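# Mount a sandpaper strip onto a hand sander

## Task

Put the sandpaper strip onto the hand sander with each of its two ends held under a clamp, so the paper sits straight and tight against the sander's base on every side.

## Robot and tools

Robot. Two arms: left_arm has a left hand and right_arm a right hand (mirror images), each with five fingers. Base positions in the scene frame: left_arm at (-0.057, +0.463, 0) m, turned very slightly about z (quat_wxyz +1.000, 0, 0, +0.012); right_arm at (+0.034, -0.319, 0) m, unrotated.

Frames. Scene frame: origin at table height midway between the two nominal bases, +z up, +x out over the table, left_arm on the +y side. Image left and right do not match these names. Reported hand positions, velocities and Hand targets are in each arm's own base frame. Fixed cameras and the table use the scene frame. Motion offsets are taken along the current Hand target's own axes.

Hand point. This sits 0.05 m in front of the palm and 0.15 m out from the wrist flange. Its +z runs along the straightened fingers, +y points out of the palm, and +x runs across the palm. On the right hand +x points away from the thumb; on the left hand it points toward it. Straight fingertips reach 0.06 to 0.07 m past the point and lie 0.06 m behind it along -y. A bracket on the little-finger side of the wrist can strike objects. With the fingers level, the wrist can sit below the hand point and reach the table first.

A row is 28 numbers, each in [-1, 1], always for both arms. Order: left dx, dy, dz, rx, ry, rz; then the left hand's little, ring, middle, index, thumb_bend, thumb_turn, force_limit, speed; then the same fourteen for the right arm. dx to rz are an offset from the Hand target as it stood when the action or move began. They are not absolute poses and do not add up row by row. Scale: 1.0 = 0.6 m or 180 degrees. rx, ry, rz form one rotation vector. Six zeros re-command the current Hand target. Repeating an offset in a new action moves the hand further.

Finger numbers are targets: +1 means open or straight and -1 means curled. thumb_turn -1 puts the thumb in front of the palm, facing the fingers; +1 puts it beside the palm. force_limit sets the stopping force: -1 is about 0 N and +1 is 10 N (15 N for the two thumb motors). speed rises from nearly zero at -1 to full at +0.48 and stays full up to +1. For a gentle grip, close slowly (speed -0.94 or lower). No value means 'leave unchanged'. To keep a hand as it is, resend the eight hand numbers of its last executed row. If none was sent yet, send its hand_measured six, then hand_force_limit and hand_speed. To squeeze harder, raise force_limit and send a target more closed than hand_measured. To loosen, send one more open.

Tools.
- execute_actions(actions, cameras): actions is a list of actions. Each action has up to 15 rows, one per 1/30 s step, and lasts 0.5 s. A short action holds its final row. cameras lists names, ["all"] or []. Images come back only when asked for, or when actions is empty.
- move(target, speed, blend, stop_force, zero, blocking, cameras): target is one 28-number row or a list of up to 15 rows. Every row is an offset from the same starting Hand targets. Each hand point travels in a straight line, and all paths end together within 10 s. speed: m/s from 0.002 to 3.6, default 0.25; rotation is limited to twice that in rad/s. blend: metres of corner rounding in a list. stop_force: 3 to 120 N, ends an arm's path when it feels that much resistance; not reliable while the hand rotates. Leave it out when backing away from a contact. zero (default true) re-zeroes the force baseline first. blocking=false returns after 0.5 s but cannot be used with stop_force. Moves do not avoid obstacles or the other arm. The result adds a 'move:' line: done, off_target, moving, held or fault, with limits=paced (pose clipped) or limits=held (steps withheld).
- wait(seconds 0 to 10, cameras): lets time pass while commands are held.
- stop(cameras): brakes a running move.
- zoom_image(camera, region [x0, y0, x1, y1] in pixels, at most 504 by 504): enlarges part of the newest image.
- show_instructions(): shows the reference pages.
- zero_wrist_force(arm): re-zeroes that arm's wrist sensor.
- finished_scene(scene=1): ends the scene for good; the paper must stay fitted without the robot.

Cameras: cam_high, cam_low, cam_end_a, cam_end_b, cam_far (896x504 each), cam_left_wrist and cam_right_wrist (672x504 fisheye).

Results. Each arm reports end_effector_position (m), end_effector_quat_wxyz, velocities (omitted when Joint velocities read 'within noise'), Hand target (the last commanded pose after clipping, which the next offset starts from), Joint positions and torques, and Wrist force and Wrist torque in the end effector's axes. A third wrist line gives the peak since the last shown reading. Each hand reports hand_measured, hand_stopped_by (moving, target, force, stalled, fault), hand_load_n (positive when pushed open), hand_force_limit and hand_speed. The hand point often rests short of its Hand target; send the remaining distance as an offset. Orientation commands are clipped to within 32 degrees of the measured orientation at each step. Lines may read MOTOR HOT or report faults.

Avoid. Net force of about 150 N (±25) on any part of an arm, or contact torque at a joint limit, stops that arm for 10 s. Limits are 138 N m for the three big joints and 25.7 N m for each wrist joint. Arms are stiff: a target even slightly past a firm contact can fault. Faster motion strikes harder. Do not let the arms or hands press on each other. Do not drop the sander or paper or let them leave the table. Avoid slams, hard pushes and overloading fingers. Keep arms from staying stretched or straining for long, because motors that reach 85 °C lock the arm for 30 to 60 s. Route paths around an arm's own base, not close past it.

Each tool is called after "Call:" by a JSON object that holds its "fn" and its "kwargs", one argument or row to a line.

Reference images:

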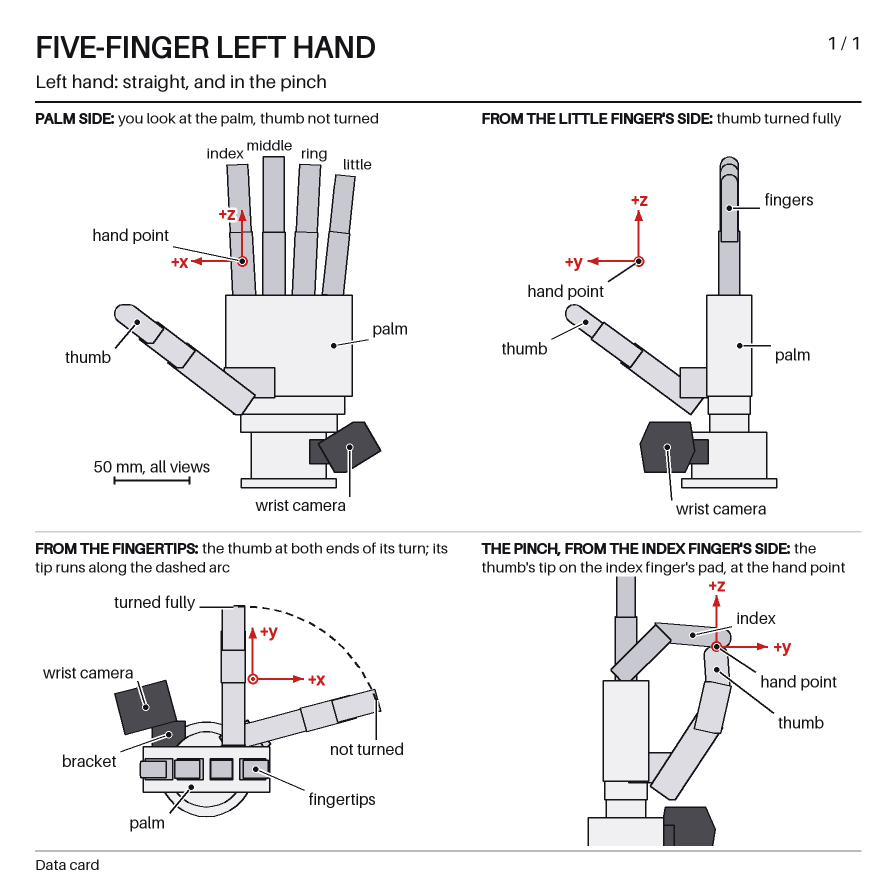

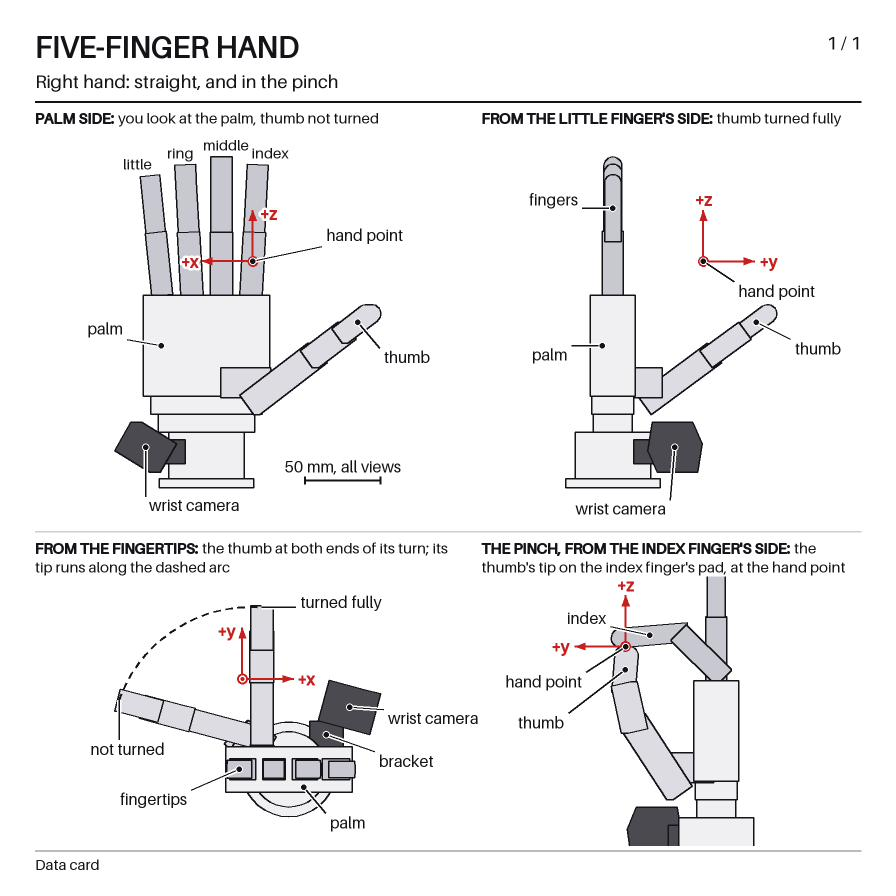

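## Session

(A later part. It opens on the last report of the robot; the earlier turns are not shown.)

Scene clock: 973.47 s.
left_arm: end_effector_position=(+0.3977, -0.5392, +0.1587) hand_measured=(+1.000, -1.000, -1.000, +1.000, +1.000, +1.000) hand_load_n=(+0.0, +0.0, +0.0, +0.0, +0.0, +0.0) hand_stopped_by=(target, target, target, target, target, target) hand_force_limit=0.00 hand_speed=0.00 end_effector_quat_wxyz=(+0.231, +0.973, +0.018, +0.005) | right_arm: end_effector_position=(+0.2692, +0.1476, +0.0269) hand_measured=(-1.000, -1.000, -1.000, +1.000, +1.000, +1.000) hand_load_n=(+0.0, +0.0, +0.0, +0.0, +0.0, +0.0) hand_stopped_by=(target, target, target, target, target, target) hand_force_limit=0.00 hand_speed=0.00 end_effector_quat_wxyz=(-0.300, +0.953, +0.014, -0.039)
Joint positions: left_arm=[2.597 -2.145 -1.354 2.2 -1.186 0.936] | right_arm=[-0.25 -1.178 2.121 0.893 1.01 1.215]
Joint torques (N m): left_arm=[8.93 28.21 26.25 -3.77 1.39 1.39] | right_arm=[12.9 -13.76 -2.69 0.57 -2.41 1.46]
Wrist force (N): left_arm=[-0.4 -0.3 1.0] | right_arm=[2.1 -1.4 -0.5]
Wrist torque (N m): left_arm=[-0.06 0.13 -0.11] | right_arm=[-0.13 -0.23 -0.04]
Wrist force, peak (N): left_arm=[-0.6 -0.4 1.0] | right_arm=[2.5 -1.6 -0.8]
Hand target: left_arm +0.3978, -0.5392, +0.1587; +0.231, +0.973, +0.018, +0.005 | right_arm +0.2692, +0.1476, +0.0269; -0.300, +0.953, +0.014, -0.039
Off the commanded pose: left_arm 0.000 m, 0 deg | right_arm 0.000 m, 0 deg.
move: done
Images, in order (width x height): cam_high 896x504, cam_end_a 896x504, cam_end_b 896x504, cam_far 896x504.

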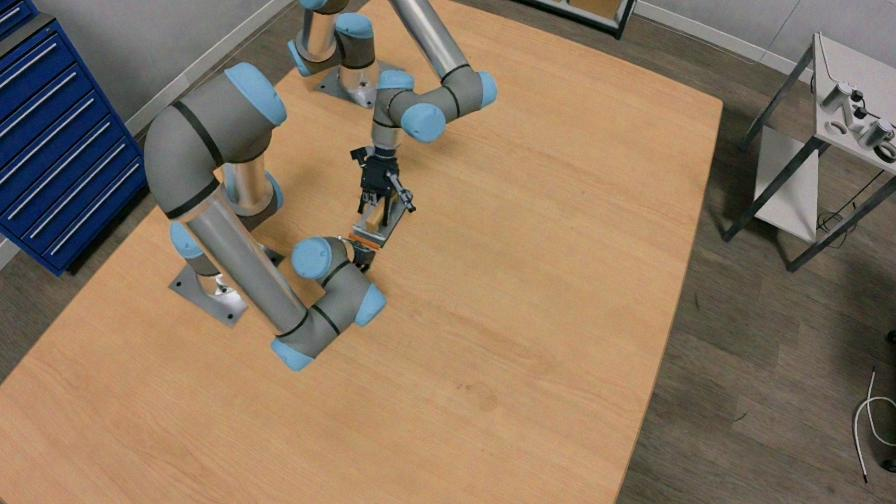

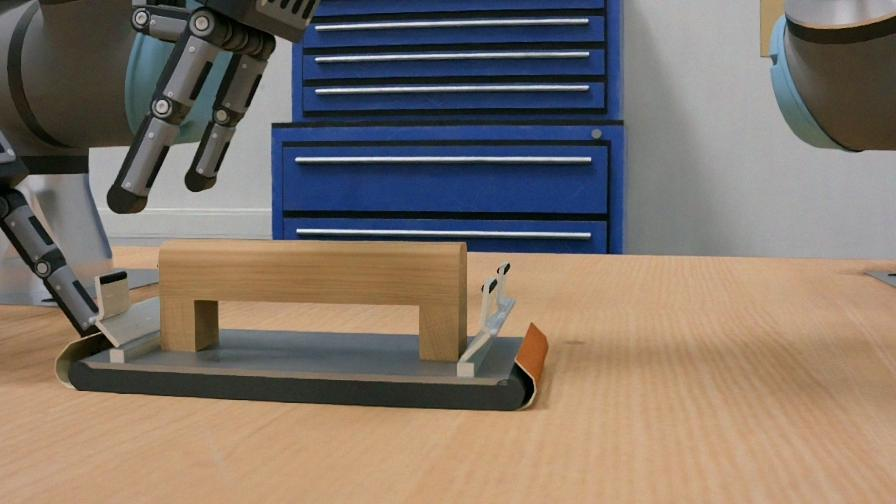

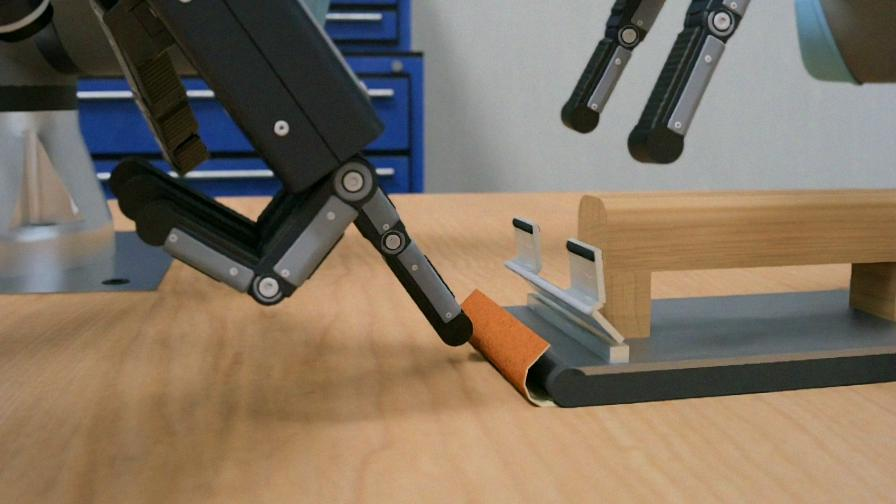

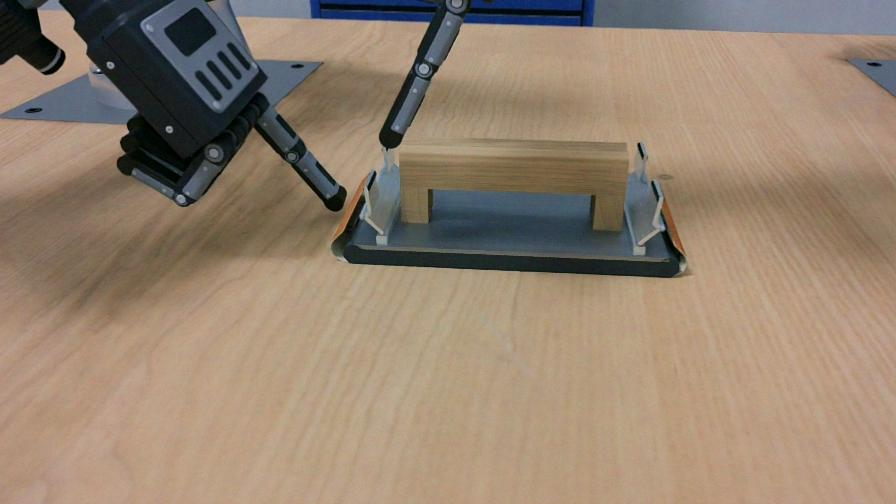

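Call:
{"fn": "move", "kwargs": {
  "target": [
    [0.0003,-0.0382,0.0573,0,0,0,1,-1,-1,1,1,1,0,0,0,0,0,0,0,0,-1,-1,-1,1,1,1,0,0]
  ],
  "speed": 0.05,
  "stop_force": 5,
  "cameras": ["cam_high", "cam_end_a", "cam_end_b", "cam_far"]
}}

Call:
{"fn": "zoom_image", "kwargs": {
  "camera": "cam_end_b",
  "region": [430, 120, 700, 420]
}}

Call:
{"fn": "zoom_image", "kwargs": {
  "camera": "cam_far",
  "region": [320, 80, 460, 280]
}}

Call:
{"fn": "zoom_image", "kwargs": {
  "camera": "cam_end_a",
  "region": [40, 190, 260, 420]
}}

Scene clock: 991.03 s.
left_arm: end_effector_position=(+0.3978, -0.5342, +0.1177) hand_measured=(+1.000, -1.000, -1.000, +1.000, +1.000, +1.000) hand_load_n=(+0.0, +0.0, +0.0, +0.0, +0.0, +0.0) hand_stopped_by=(target, target, target, target, target, target) hand_force_limit=0.00 hand_speed=0.00 end_effector_quat_wxyz=(+0.231, +0.973, +0.018, +0.005) | right_arm: end_effector_position=(+0.2692, +0.1476, +0.0269) hand_measured=(-1.000, -1.000, -1.000, +1.000, +1.000, +1.000) hand_load_n=(+0.0, +0.0, +0.0, +0.0, +0.0, +0.0) hand_stopped_by=(target, target, target, target, target, target) hand_force_limit=0.00 hand_speed=0.00 end_effector_quat_wxyz=(-0.300, +0.953, +0.014, -0.039)
Joint positions: left_arm=[2.606 -2.177 -1.418 2.291 -1.184 0.945] | right_arm=[-0.25 -1.178 2.121 0.893 1.01 1.215]
Joint torques (N m): left_arm=[8.62 28.87 5.28 -0.55 1.54 1.47] | right_arm=[12.59 -12.87 -11.91 0.43 -1.4 1.45]
Wrist force (N): left_arm=[-0.2 -0.3 1.0] | right_arm=[2.5 -1.1 -0.5]
Wrist torque (N m): left_arm=[-0.05 0.09 -0.10] | right_arm=[-0.09 -0.29 0.00]
Wrist force, peak (N): left_arm=[-0.5 -0.6 0.9] | right_arm=[2.7 -1.2 -1.0]
Hand target: left_arm +0.3978, -0.5342, +0.1177; +0.231, +0.973, +0.018, +0.005 | right_arm +0.2692, +0.1476, +0.0269; -0.300, +0.953, +0.014, -0.039
Off the commanded pose: left_arm 0.000 m, 0 deg | right_arm 0.000 m, 0 deg.
move: done
Images, in order (width x height): cam_high 896x504, cam_end_a 896x504, cam_end_b 896x504, cam_far 896x504.

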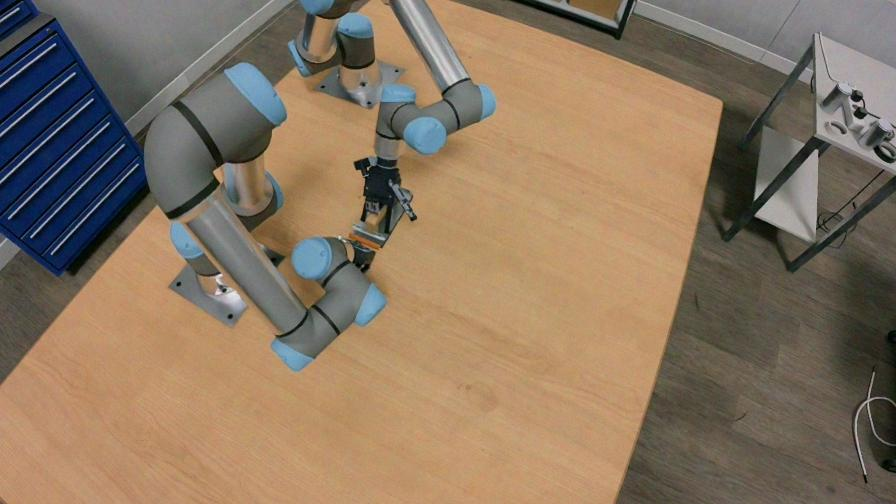

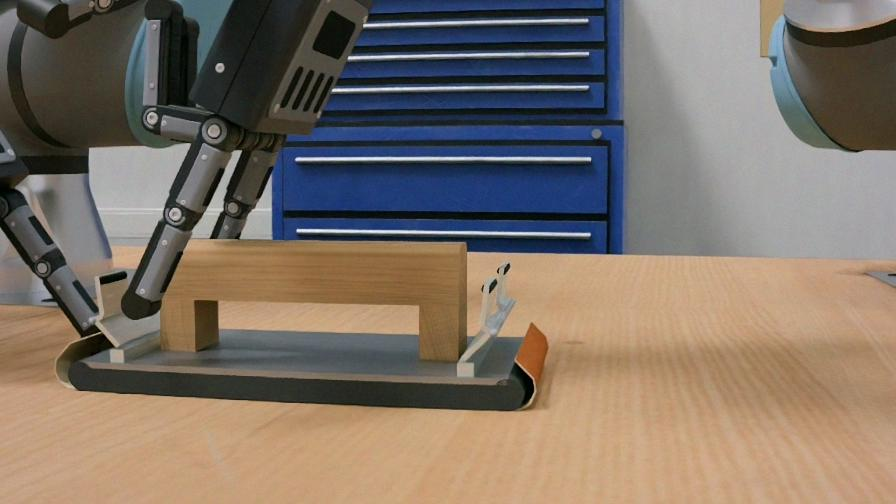

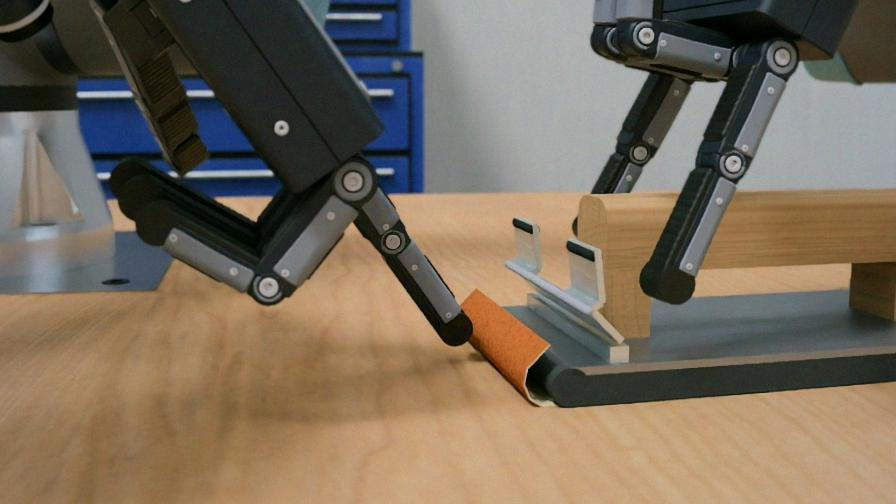

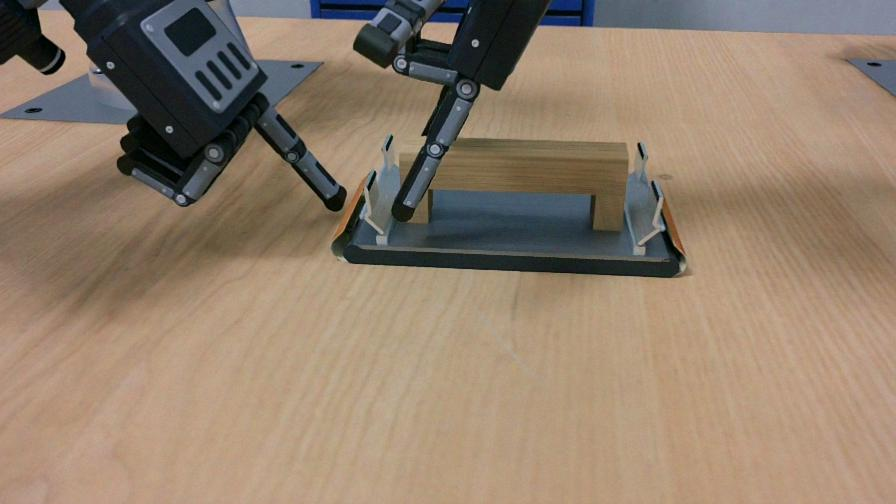

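Scaled by 1.680 from the camera's 896x504 image, which has a finer 1280x720 frame.

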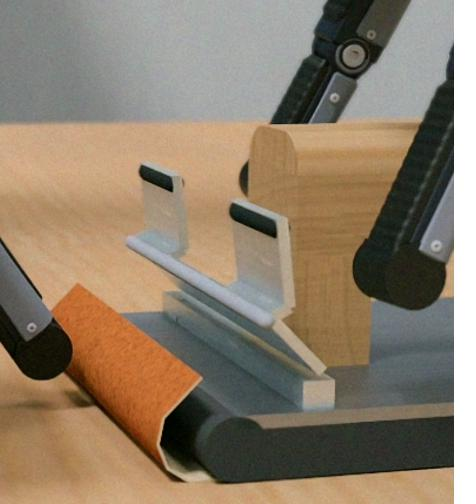

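Scaled by 2.520 from the camera's 896x504 image, which has a finer 1280x720 frame.

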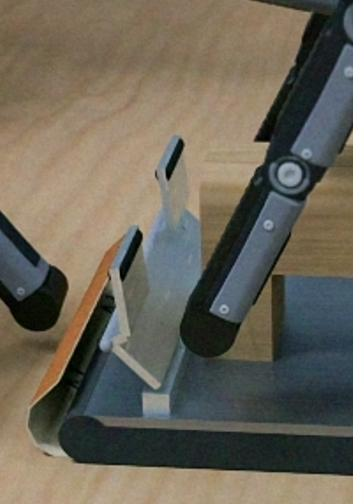

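Scaled by 2.191 from the camera's 896x504 image, which has a finer 1280x720 frame.

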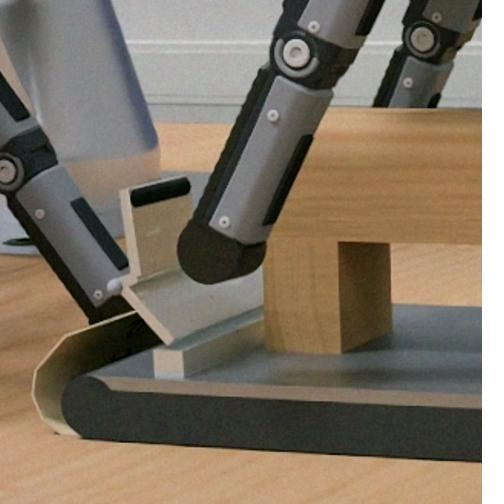

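Call:
{"fn": "move", "kwargs": {
  "target": [
    [-0.0005,0.0134,0.0067,0,0,0,1,-1,-1,1,1,1,0,0,0.006,-0.012,0.01,0,0,0,-1,-1,-1,1,1,1,0,0]
  ],
  "speed": 0.03,
  "stop_force": 6,
  "cameras": ["cam_high", "cam_end_a", "cam_end_b", "cam_far"]
}}

Call:
{"fn": "zoom_image", "kwargs": {
  "camera": "cam_end_b",
  "region": [430, 120, 700, 420]
}}

Call:
{"fn": "zoom_image", "kwargs": {
  "camera": "cam_far",
  "region": [320, 80, 460, 280]
}}

Scene clock: 1007.93 s.
left_arm: end_effector_position=(+0.3978, -0.5432, +0.1177) hand_measured=(+1.000, -1.000, -1.000, +1.000, +1.000, +1.000) hand_load_n=(+0.0, +0.0, +0.0, +0.0, +0.0, +0.0) hand_stopped_by=(target, target, target, target, target, target) hand_force_limit=0.00 hand_speed=0.00 end_effector_quat_wxyz=(+0.231, +0.973, +0.018, +0.005) | right_arm: end_effector_position=(+0.2723, +0.1571, +0.0258) hand_measured=(-1.000, -1.000, -1.000, +1.000, +1.000, +1.000) hand_load_n=(+0.0, +0.0, +0.0, -0.5, +0.0, +0.0) hand_stopped_by=(target, target, target, target, target, target) hand_force_limit=0.00 hand_speed=0.00 end_effector_quat_wxyz=(-0.300, +0.953, +0.014, -0.039)
Joint positions: left_arm=[2.59 -2.19 -1.393 2.285 -1.188 0.929] | right_arm=[-0.216 -1.17 2.104 0.881 1.002 1.253]
Joint torques (N m): left_arm=[-6.69 29.33 25.25 -3.7 -0.68 -1.93] | right_arm=[12.32 -13.26 -22.02 0.1 -2.91 1.55]
Wrist force (N): left_arm=[-0.3 -0.5 0.8] | right_arm=[1.3 -1.1 -1.8]
Wrist torque (N m): left_arm=[-0.06 0.10 0.01] | right_arm=[-0.04 -0.34 -0.09]
Wrist force, peak (N): left_arm=[-0.5 -0.4 0.9] | right_arm=[1.4 -1.5 -2.3]
Hand target: left_arm +0.3978, -0.5432, +0.1177; +0.231, +0.973, +0.018, +0.005 | right_arm +0.2723, +0.1571, +0.0258; -0.300, +0.953, +0.014, -0.039
Off the commanded pose: left_arm 0.000 m, 0 deg | right_arm 0.000 m, 0 deg.
move: done
Images, in order (width x height): cam_high 896x504, cam_end_a 896x504, cam_end_b 896x504, cam_far 896x504.

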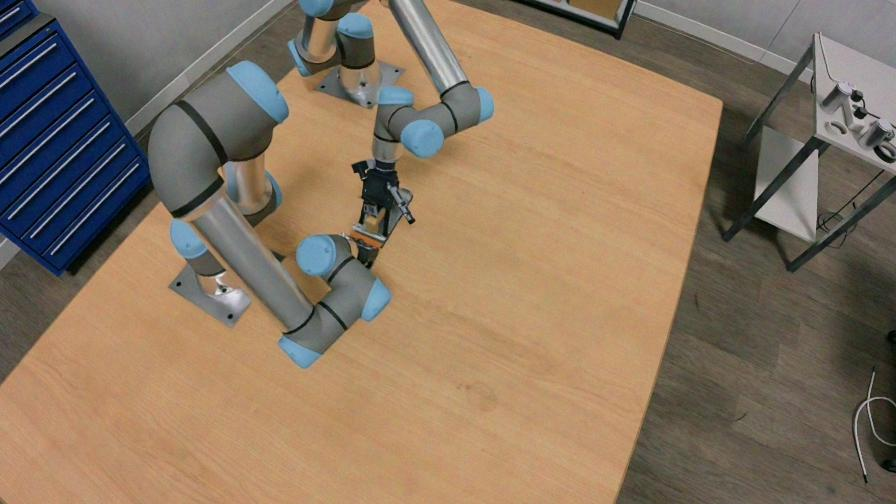

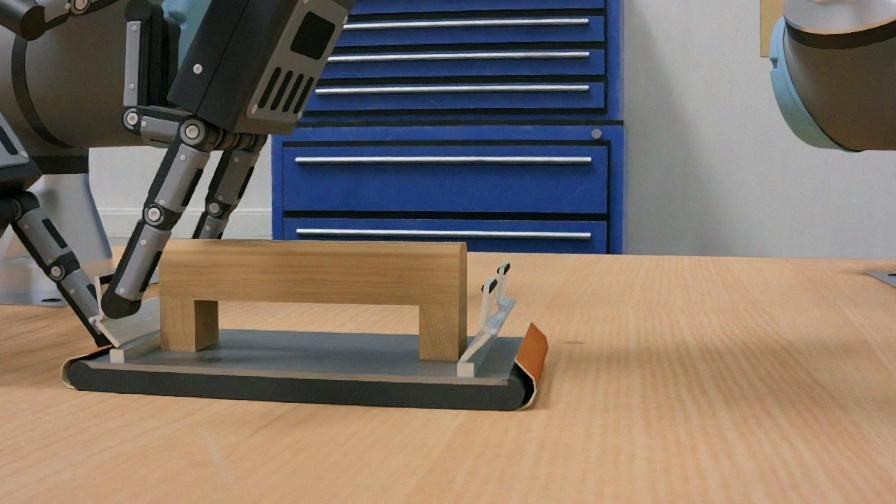

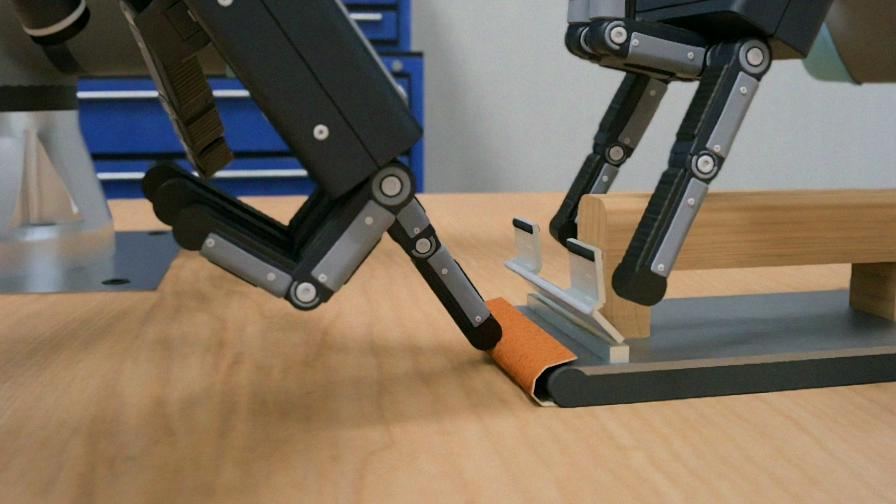

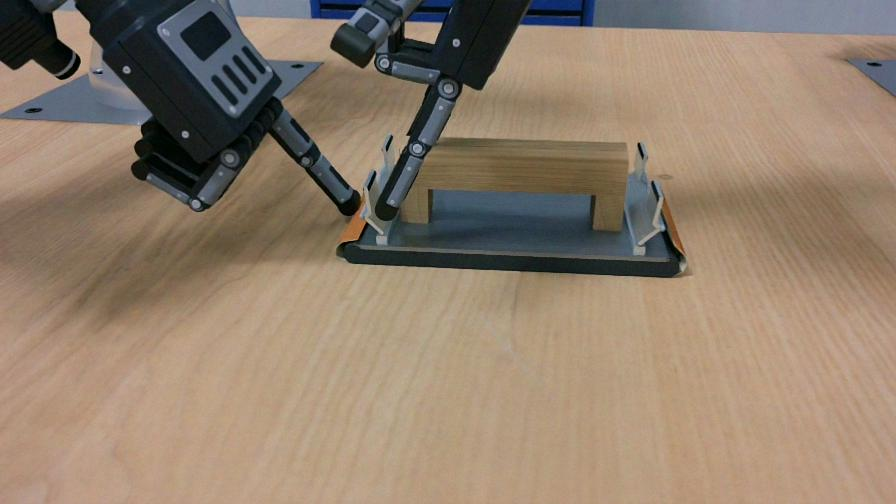

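Scaled by 1.680 from the camera's 896x504 image, which has a finer 1280x720 frame.

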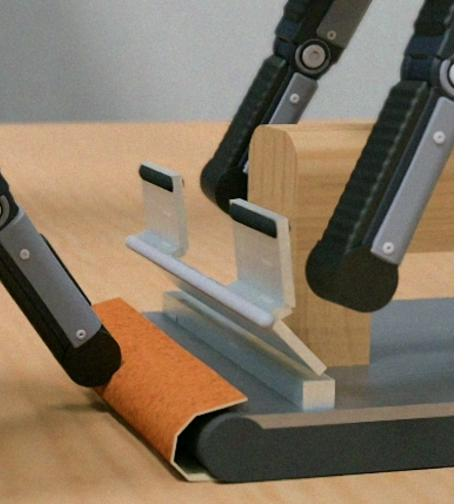

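Scaled by 2.520 from the camera's 896x504 image, which has a finer 1280x720 frame.

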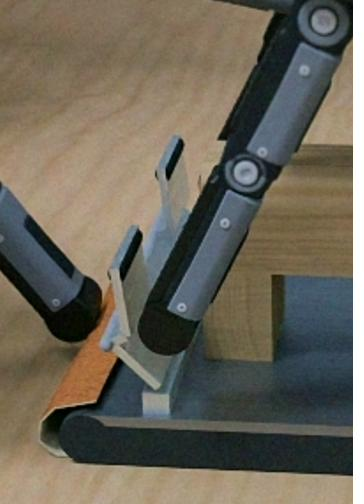

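Call:
{"fn": "move", "kwargs": {
  "target": [
    [-0.0002,0.0045,0.0022,0,0,0,1,-1,-1,1,1,1,0,0,0.0003,-0.0041,0.0029,0,0,0,-1,-1,-1,1,1,1,0,0]
  ],
  "speed": 0.02,
  "stop_force": 6,
  "cameras": ["cam_end_a", "cam_end_b", "cam_far"]
}}

Call:
{"fn": "zoom_image", "kwargs": {
  "camera": "cam_end_b",
  "region": [430, 120, 700, 420]
}}

Call:
{"fn": "zoom_image", "kwargs": {
  "camera": "cam_far",
  "region": [320, 80, 460, 280]
}}

Scene clock: 1019.50 s.
left_arm: end_effector_position=(+0.3978, -0.5462, +0.1178) hand_measured=(+1.000, -1.000, -1.000, +1.000, +1.000, +1.000) hand_load_n=(+0.0, +0.0, +0.0, +0.0, +0.0, +0.0) hand_stopped_by=(target, target, target, target, target, target) hand_force_limit=0.00 hand_speed=0.00 end_effector_quat_wxyz=(+0.231, +0.973, +0.018, +0.005) | right_arm: end_effector_position=(+0.2723, +0.1601, +0.0258) hand_measured=(-1.000, -1.000, -1.000, +1.000, +1.000, +1.000) hand_load_n=(+0.0, +0.0, +0.0, -3.0, -0.5, +0.0) hand_stopped_by=(target, target, target, target, target, target) hand_force_limit=0.00 hand_speed=0.00 end_effector_quat_wxyz=(-0.300, +0.953, +0.014, -0.039)
Joint positions: left_arm=[2.585 -2.195 -1.385 2.284 -1.189 0.924] | right_arm=[-0.207 -1.17 2.102 0.878 0.999 1.264]
Joint torques (N m): left_arm=[-7.62 30.08 25.46 -3.79 -0.84 -1.9] | right_arm=[13.56 -12.45 -22.28 -0.27 -3.63 1.57]
Wrist force (N): left_arm=[-0.3 -0.5 0.8] | right_arm=[0.8 0.9 -5.8]
Wrist torque (N m): left_arm=[-0.07 0.11 0.01] | right_arm=[0.08 -0.41 -0.12]
Wrist force, peak (N): left_arm=[-0.3 -0.3 1.0] | right_arm=[0.9 0.7 -6.6]
Hand target: left_arm +0.3978, -0.5462, +0.1178; +0.231, +0.973, +0.018, +0.005 | right_arm +0.2723, +0.1601, +0.0258; -0.300, +0.953, +0.014, -0.039
Off the commanded pose: left_arm 0.000 m, 0 deg | right_arm 0.000 m, 0 deg.
move: done
Images, in order (width x height): cam_end_a 896x504, cam_end_b 896x504, cam_far 896x504.

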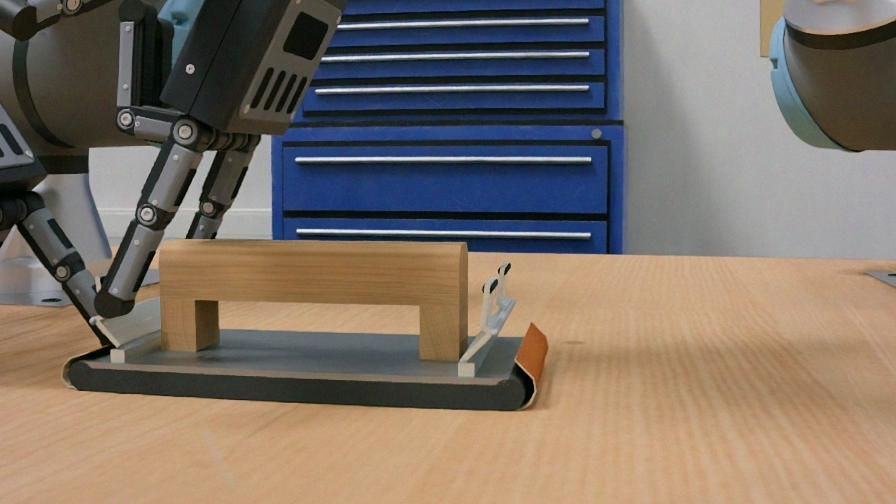

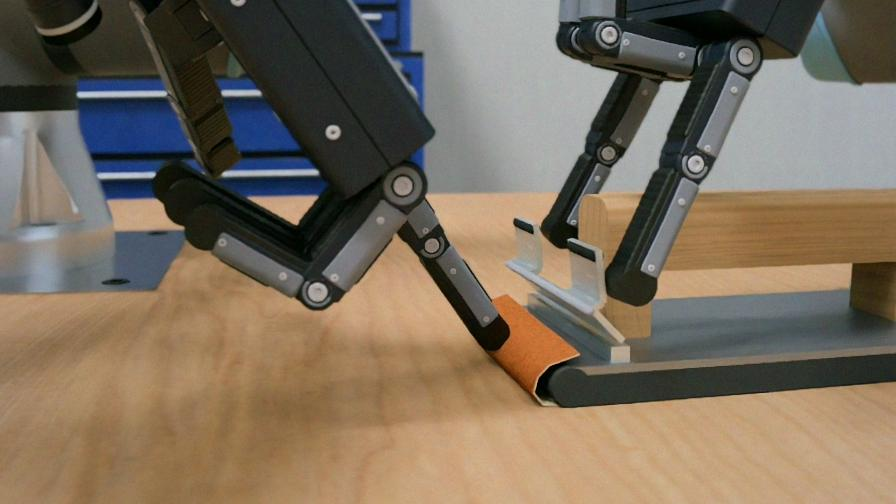

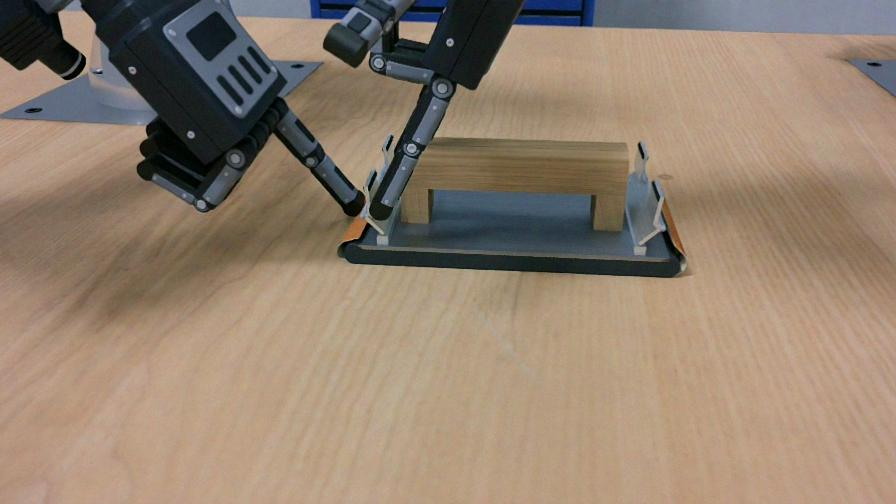

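Scaled by 1.680 from the camera's 896x504 image, which has a finer 1280x720 frame.

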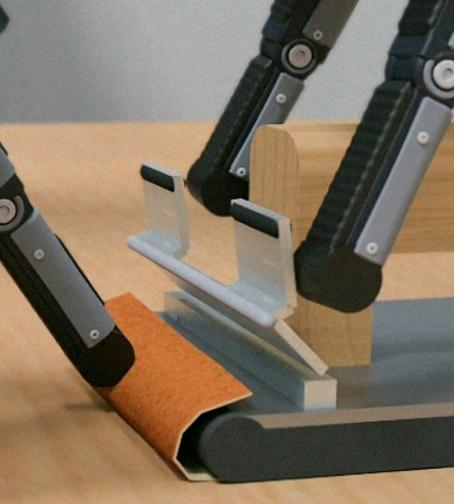

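Scaled by 2.520 from the camera's 896x504 image, which has a finer 1280x720 frame.

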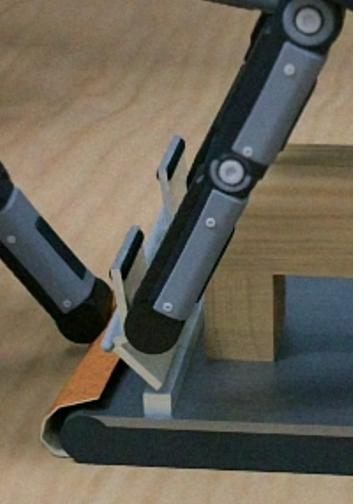

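Call:
{"fn": "move", "kwargs": {
  "target": [
    [-0.0003,0.006,0.003,0,0,0,1,-1,-1,1,1,1,0,0,0,0,0,0,0,0,-1,-1,-1,1,1,1,0,0]
  ],
  "speed": 0.015,
  "stop_force": 4,
  "cameras": ["cam_end_b", "cam_far"]
}}

Call:
{"fn": "zoom_image", "kwargs": {
  "camera": "cam_end_b",
  "region": [430, 120, 700, 420]
}}

Scene clock: 1025.77 s.
left_arm: end_effector_position=(+0.3978, -0.5470, +0.1177) hand_measured=(+1.000, -1.000, -1.000, +1.000, +1.000, +1.000) hand_load_n=(+0.0, +0.0, +0.0, +0.0, -0.5, +0.0) hand_stopped_by=(target, target, target, target, target, target) hand_force_limit=0.00 hand_speed=0.00 end_effector_quat_wxyz=(+0.231, +0.973, +0.018, +0.005) | right_arm: end_effector_position=(+0.2723, +0.1601, +0.0258) hand_measured=(-1.000, -1.000, -1.000, +1.000, +1.000, +1.000) hand_load_n=(+0.5, +0.5, +0.0, -3.0, +0.0, -0.5) hand_stopped_by=(target, target, target, target, target, target) hand_force_limit=0.00 hand_speed=0.00 end_effector_quat_wxyz=(-0.300, +0.953, +0.014, -0.039)
Joint positions: left_arm=[2.584 -2.196 -1.382 2.283 -1.19 0.922] | right_arm=[-0.207 -1.17 2.102 0.878 0.999 1.264]
Joint torques (N m): left_arm=[8.21 45.69 6.11 -0.34 1.73 1.49] | right_arm=[13.08 -13.18 -21.75 -0.25 -3.67 1.44]
Wrist force (N): left_arm=[-0.3 -1.3 -0.3] | right_arm=[0.2 0.9 -6.2]
Wrist torque (N m): left_arm=[0.05 0.12 -0.04] | right_arm=[0.12 -0.40 -0.16]
Wrist force, peak (N): left_arm=[-0.4 -3.8 -1.7] | right_arm=[1.0 0.9 -6.5]
Hand target: left_arm +0.3978, -0.5470, +0.1177; +0.231, +0.973, +0.018, +0.005 (not the last commanded pose) | right_arm +0.2723, +0.1601, +0.0258; -0.300, +0.953, +0.014, -0.039
Off the commanded pose: left_arm 0.003 m, 0 deg | right_arm 0.000 m, 0 deg.
move: contact (left_arm)
Images, in order (width x height): cam_end_b 896x504, cam_far 896x504.

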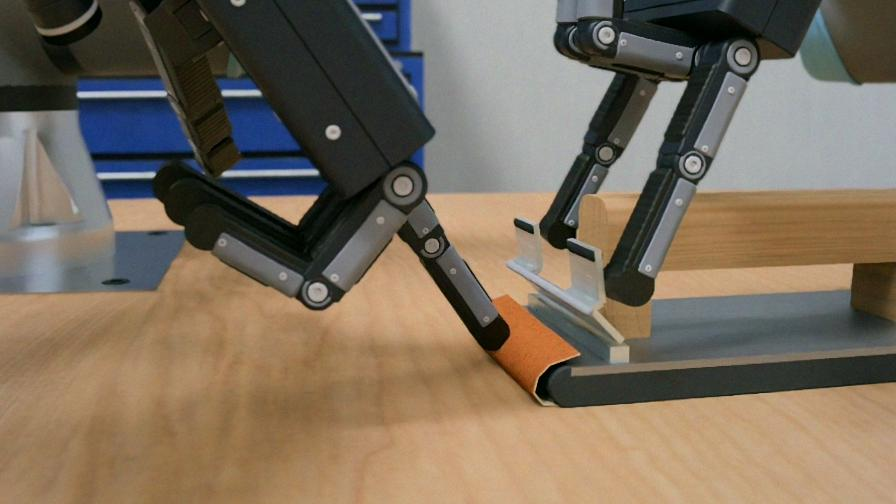

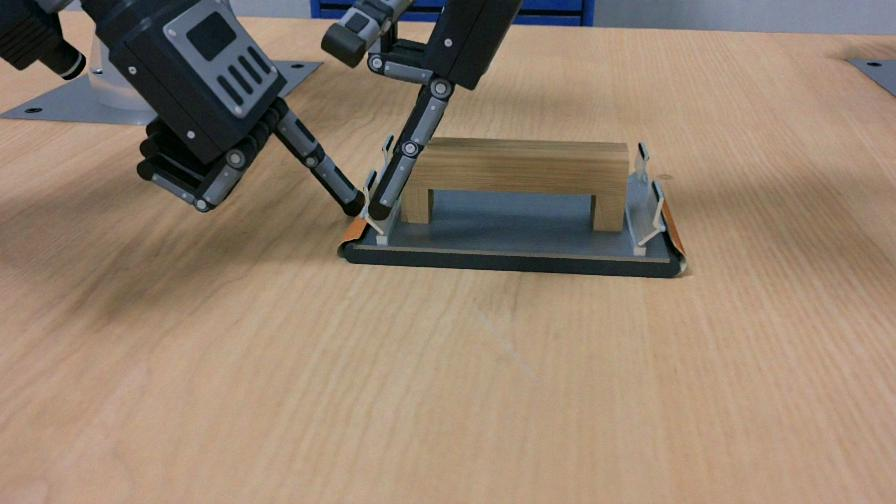

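Scaled by 1.680 from the camera's 896x504 image, which has a finer 1280x720 frame.

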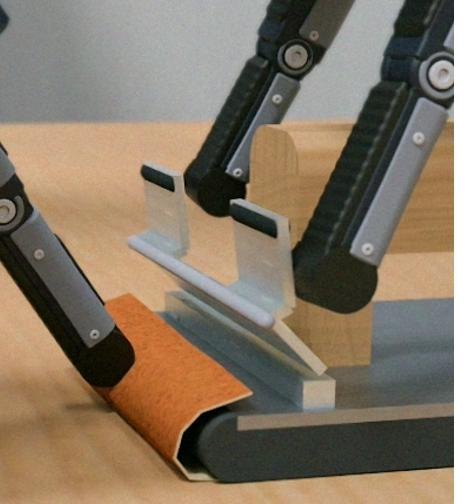

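Call:
{"fn": "move", "kwargs": {
  "target": [
    [0,0.0015,0.0008,0,0,0,1,-1,-1,1,1,1,0,0,0.0003,-0.0041,0.0029,0,0,0,-1,-1,-1,1,1,1,0,0]
  ],
  "speed": 0.015,
  "stop_force": 9,
  "cameras": ["cam_end_a", "cam_end_b", "cam_far"]
}}

Call:
{"fn": "zoom_image", "kwargs": {
  "camera": "cam_end_b",
  "region": [430, 120, 700, 420]
}}

Call:
{"fn": "zoom_image", "kwargs": {
  "camera": "cam_far",
  "region": [320, 80, 460, 280]
}}

Scene clock: 1038.17 s.
left_arm: end_effector_position=(+0.3979, -0.5481, +0.1177) hand_measured=(+1.000, -1.000, -1.000, +1.000, +1.000, +1.000) hand_load_n=(+0.5, +0.0, +0.0, +0.5, +0.0, +0.0) hand_stopped_by=(target, target, target, target, target, target) hand_force_limit=0.00 hand_speed=0.00 end_effector_quat_wxyz=(+0.231, +0.973, +0.018, +0.005) | right_arm: end_effector_position=(+0.2723, +0.1626, +0.0258) hand_measured=(-1.000, -1.000, -1.000, +1.000, +1.000, +1.000) hand_load_n=(+0.0, +0.0, +0.0, -7.5, +0.0, +0.0) hand_stopped_by=(target, target, target, target, target, target) hand_force_limit=0.00 hand_speed=0.00 end_effector_quat_wxyz=(-0.300, +0.953, +0.014, -0.039)
Joint positions: left_arm=[2.582 -2.198 -1.379 2.283 -1.19 0.921] | right_arm=[-0.199 -1.17 2.099 0.875 0.997 1.274]
Joint torques (N m): left_arm=[-10.53 30.6 26.12 -3.41 0.88 -1.89] | right_arm=[-10.72 -14.55 0.63 2.97 -1.18 -1.14]
Wrist force (N): left_arm=[2.3 -7.2 -1.3] | right_arm=[-4.1 4.6 -13.7]
Wrist torque (N m): left_arm=[0.29 0.26 0.29] | right_arm=[0.45 -0.70 -0.35]
Wrist force, peak (N): left_arm=[2.5 -7.4 -1.3] | right_arm=[-3.6 5.0 -15.6]
Hand target: left_arm +0.3979, -0.5481, +0.1177; +0.231, +0.973, +0.018, +0.005 | right_arm +0.2723, +0.1626, +0.0258; -0.300, +0.953, +0.014, -0.039 (not the last commanded pose)
Off the commanded pose: left_arm 0.000 m, 0 deg | right_arm 0.001 m, 0 deg.
move: contact (right_arm)
Images, in order (width x height): cam_end_a 896x504, cam_end_b 896x504, cam_far 896x504.

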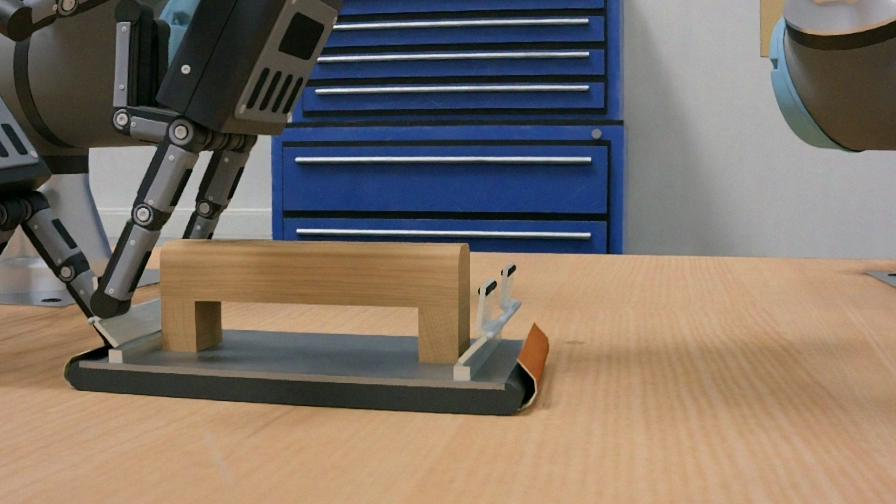

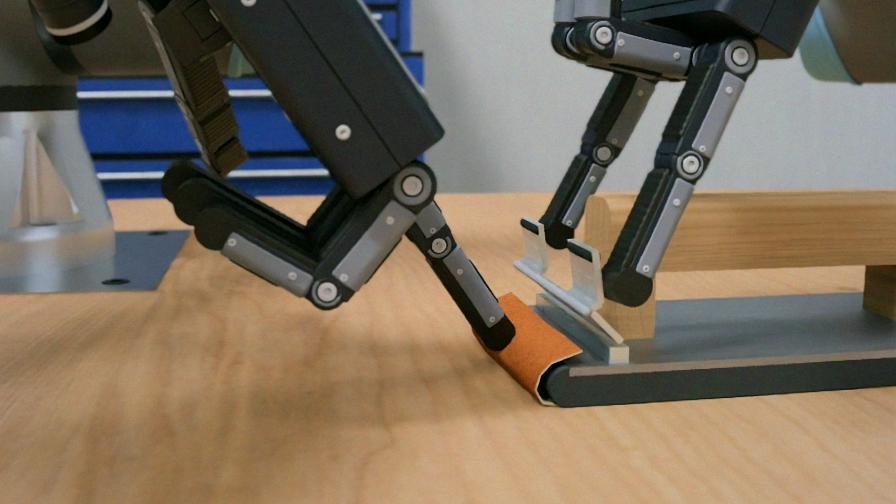

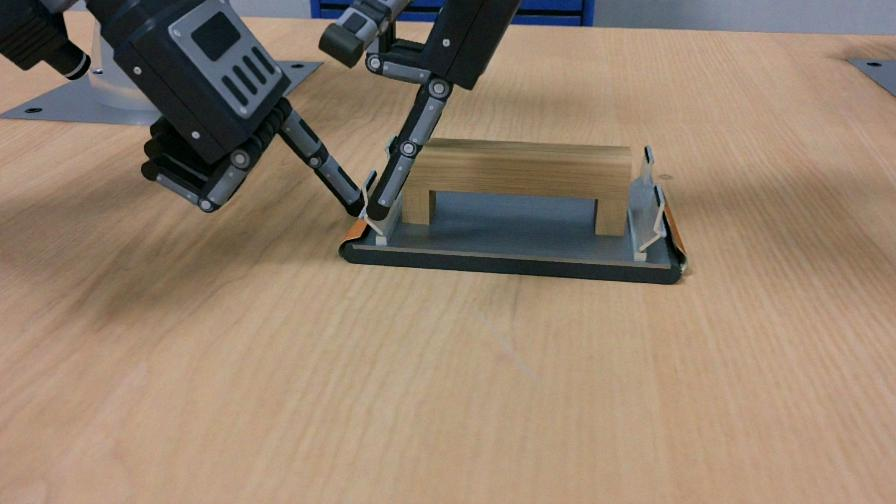

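Scaled by 1.680 from the camera's 896x504 image, which has a finer 1280x720 frame.

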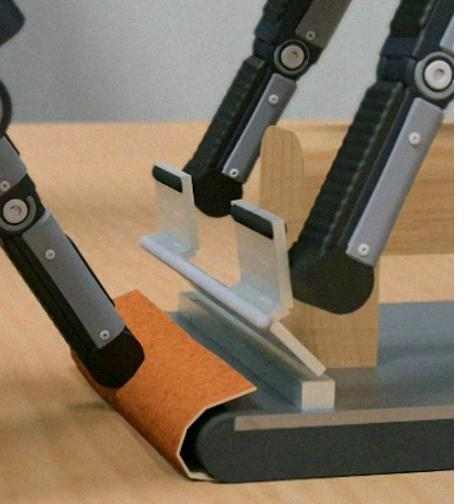

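Scaled by 2.520 from the camera's 896x504 image, which has a finer 1280x720 frame.

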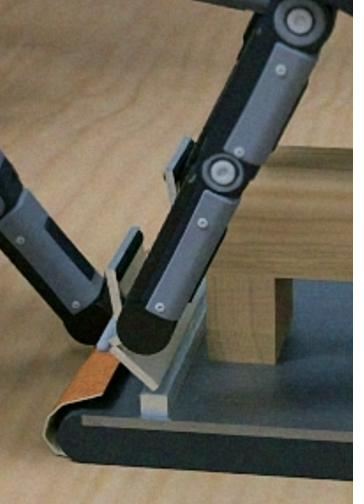

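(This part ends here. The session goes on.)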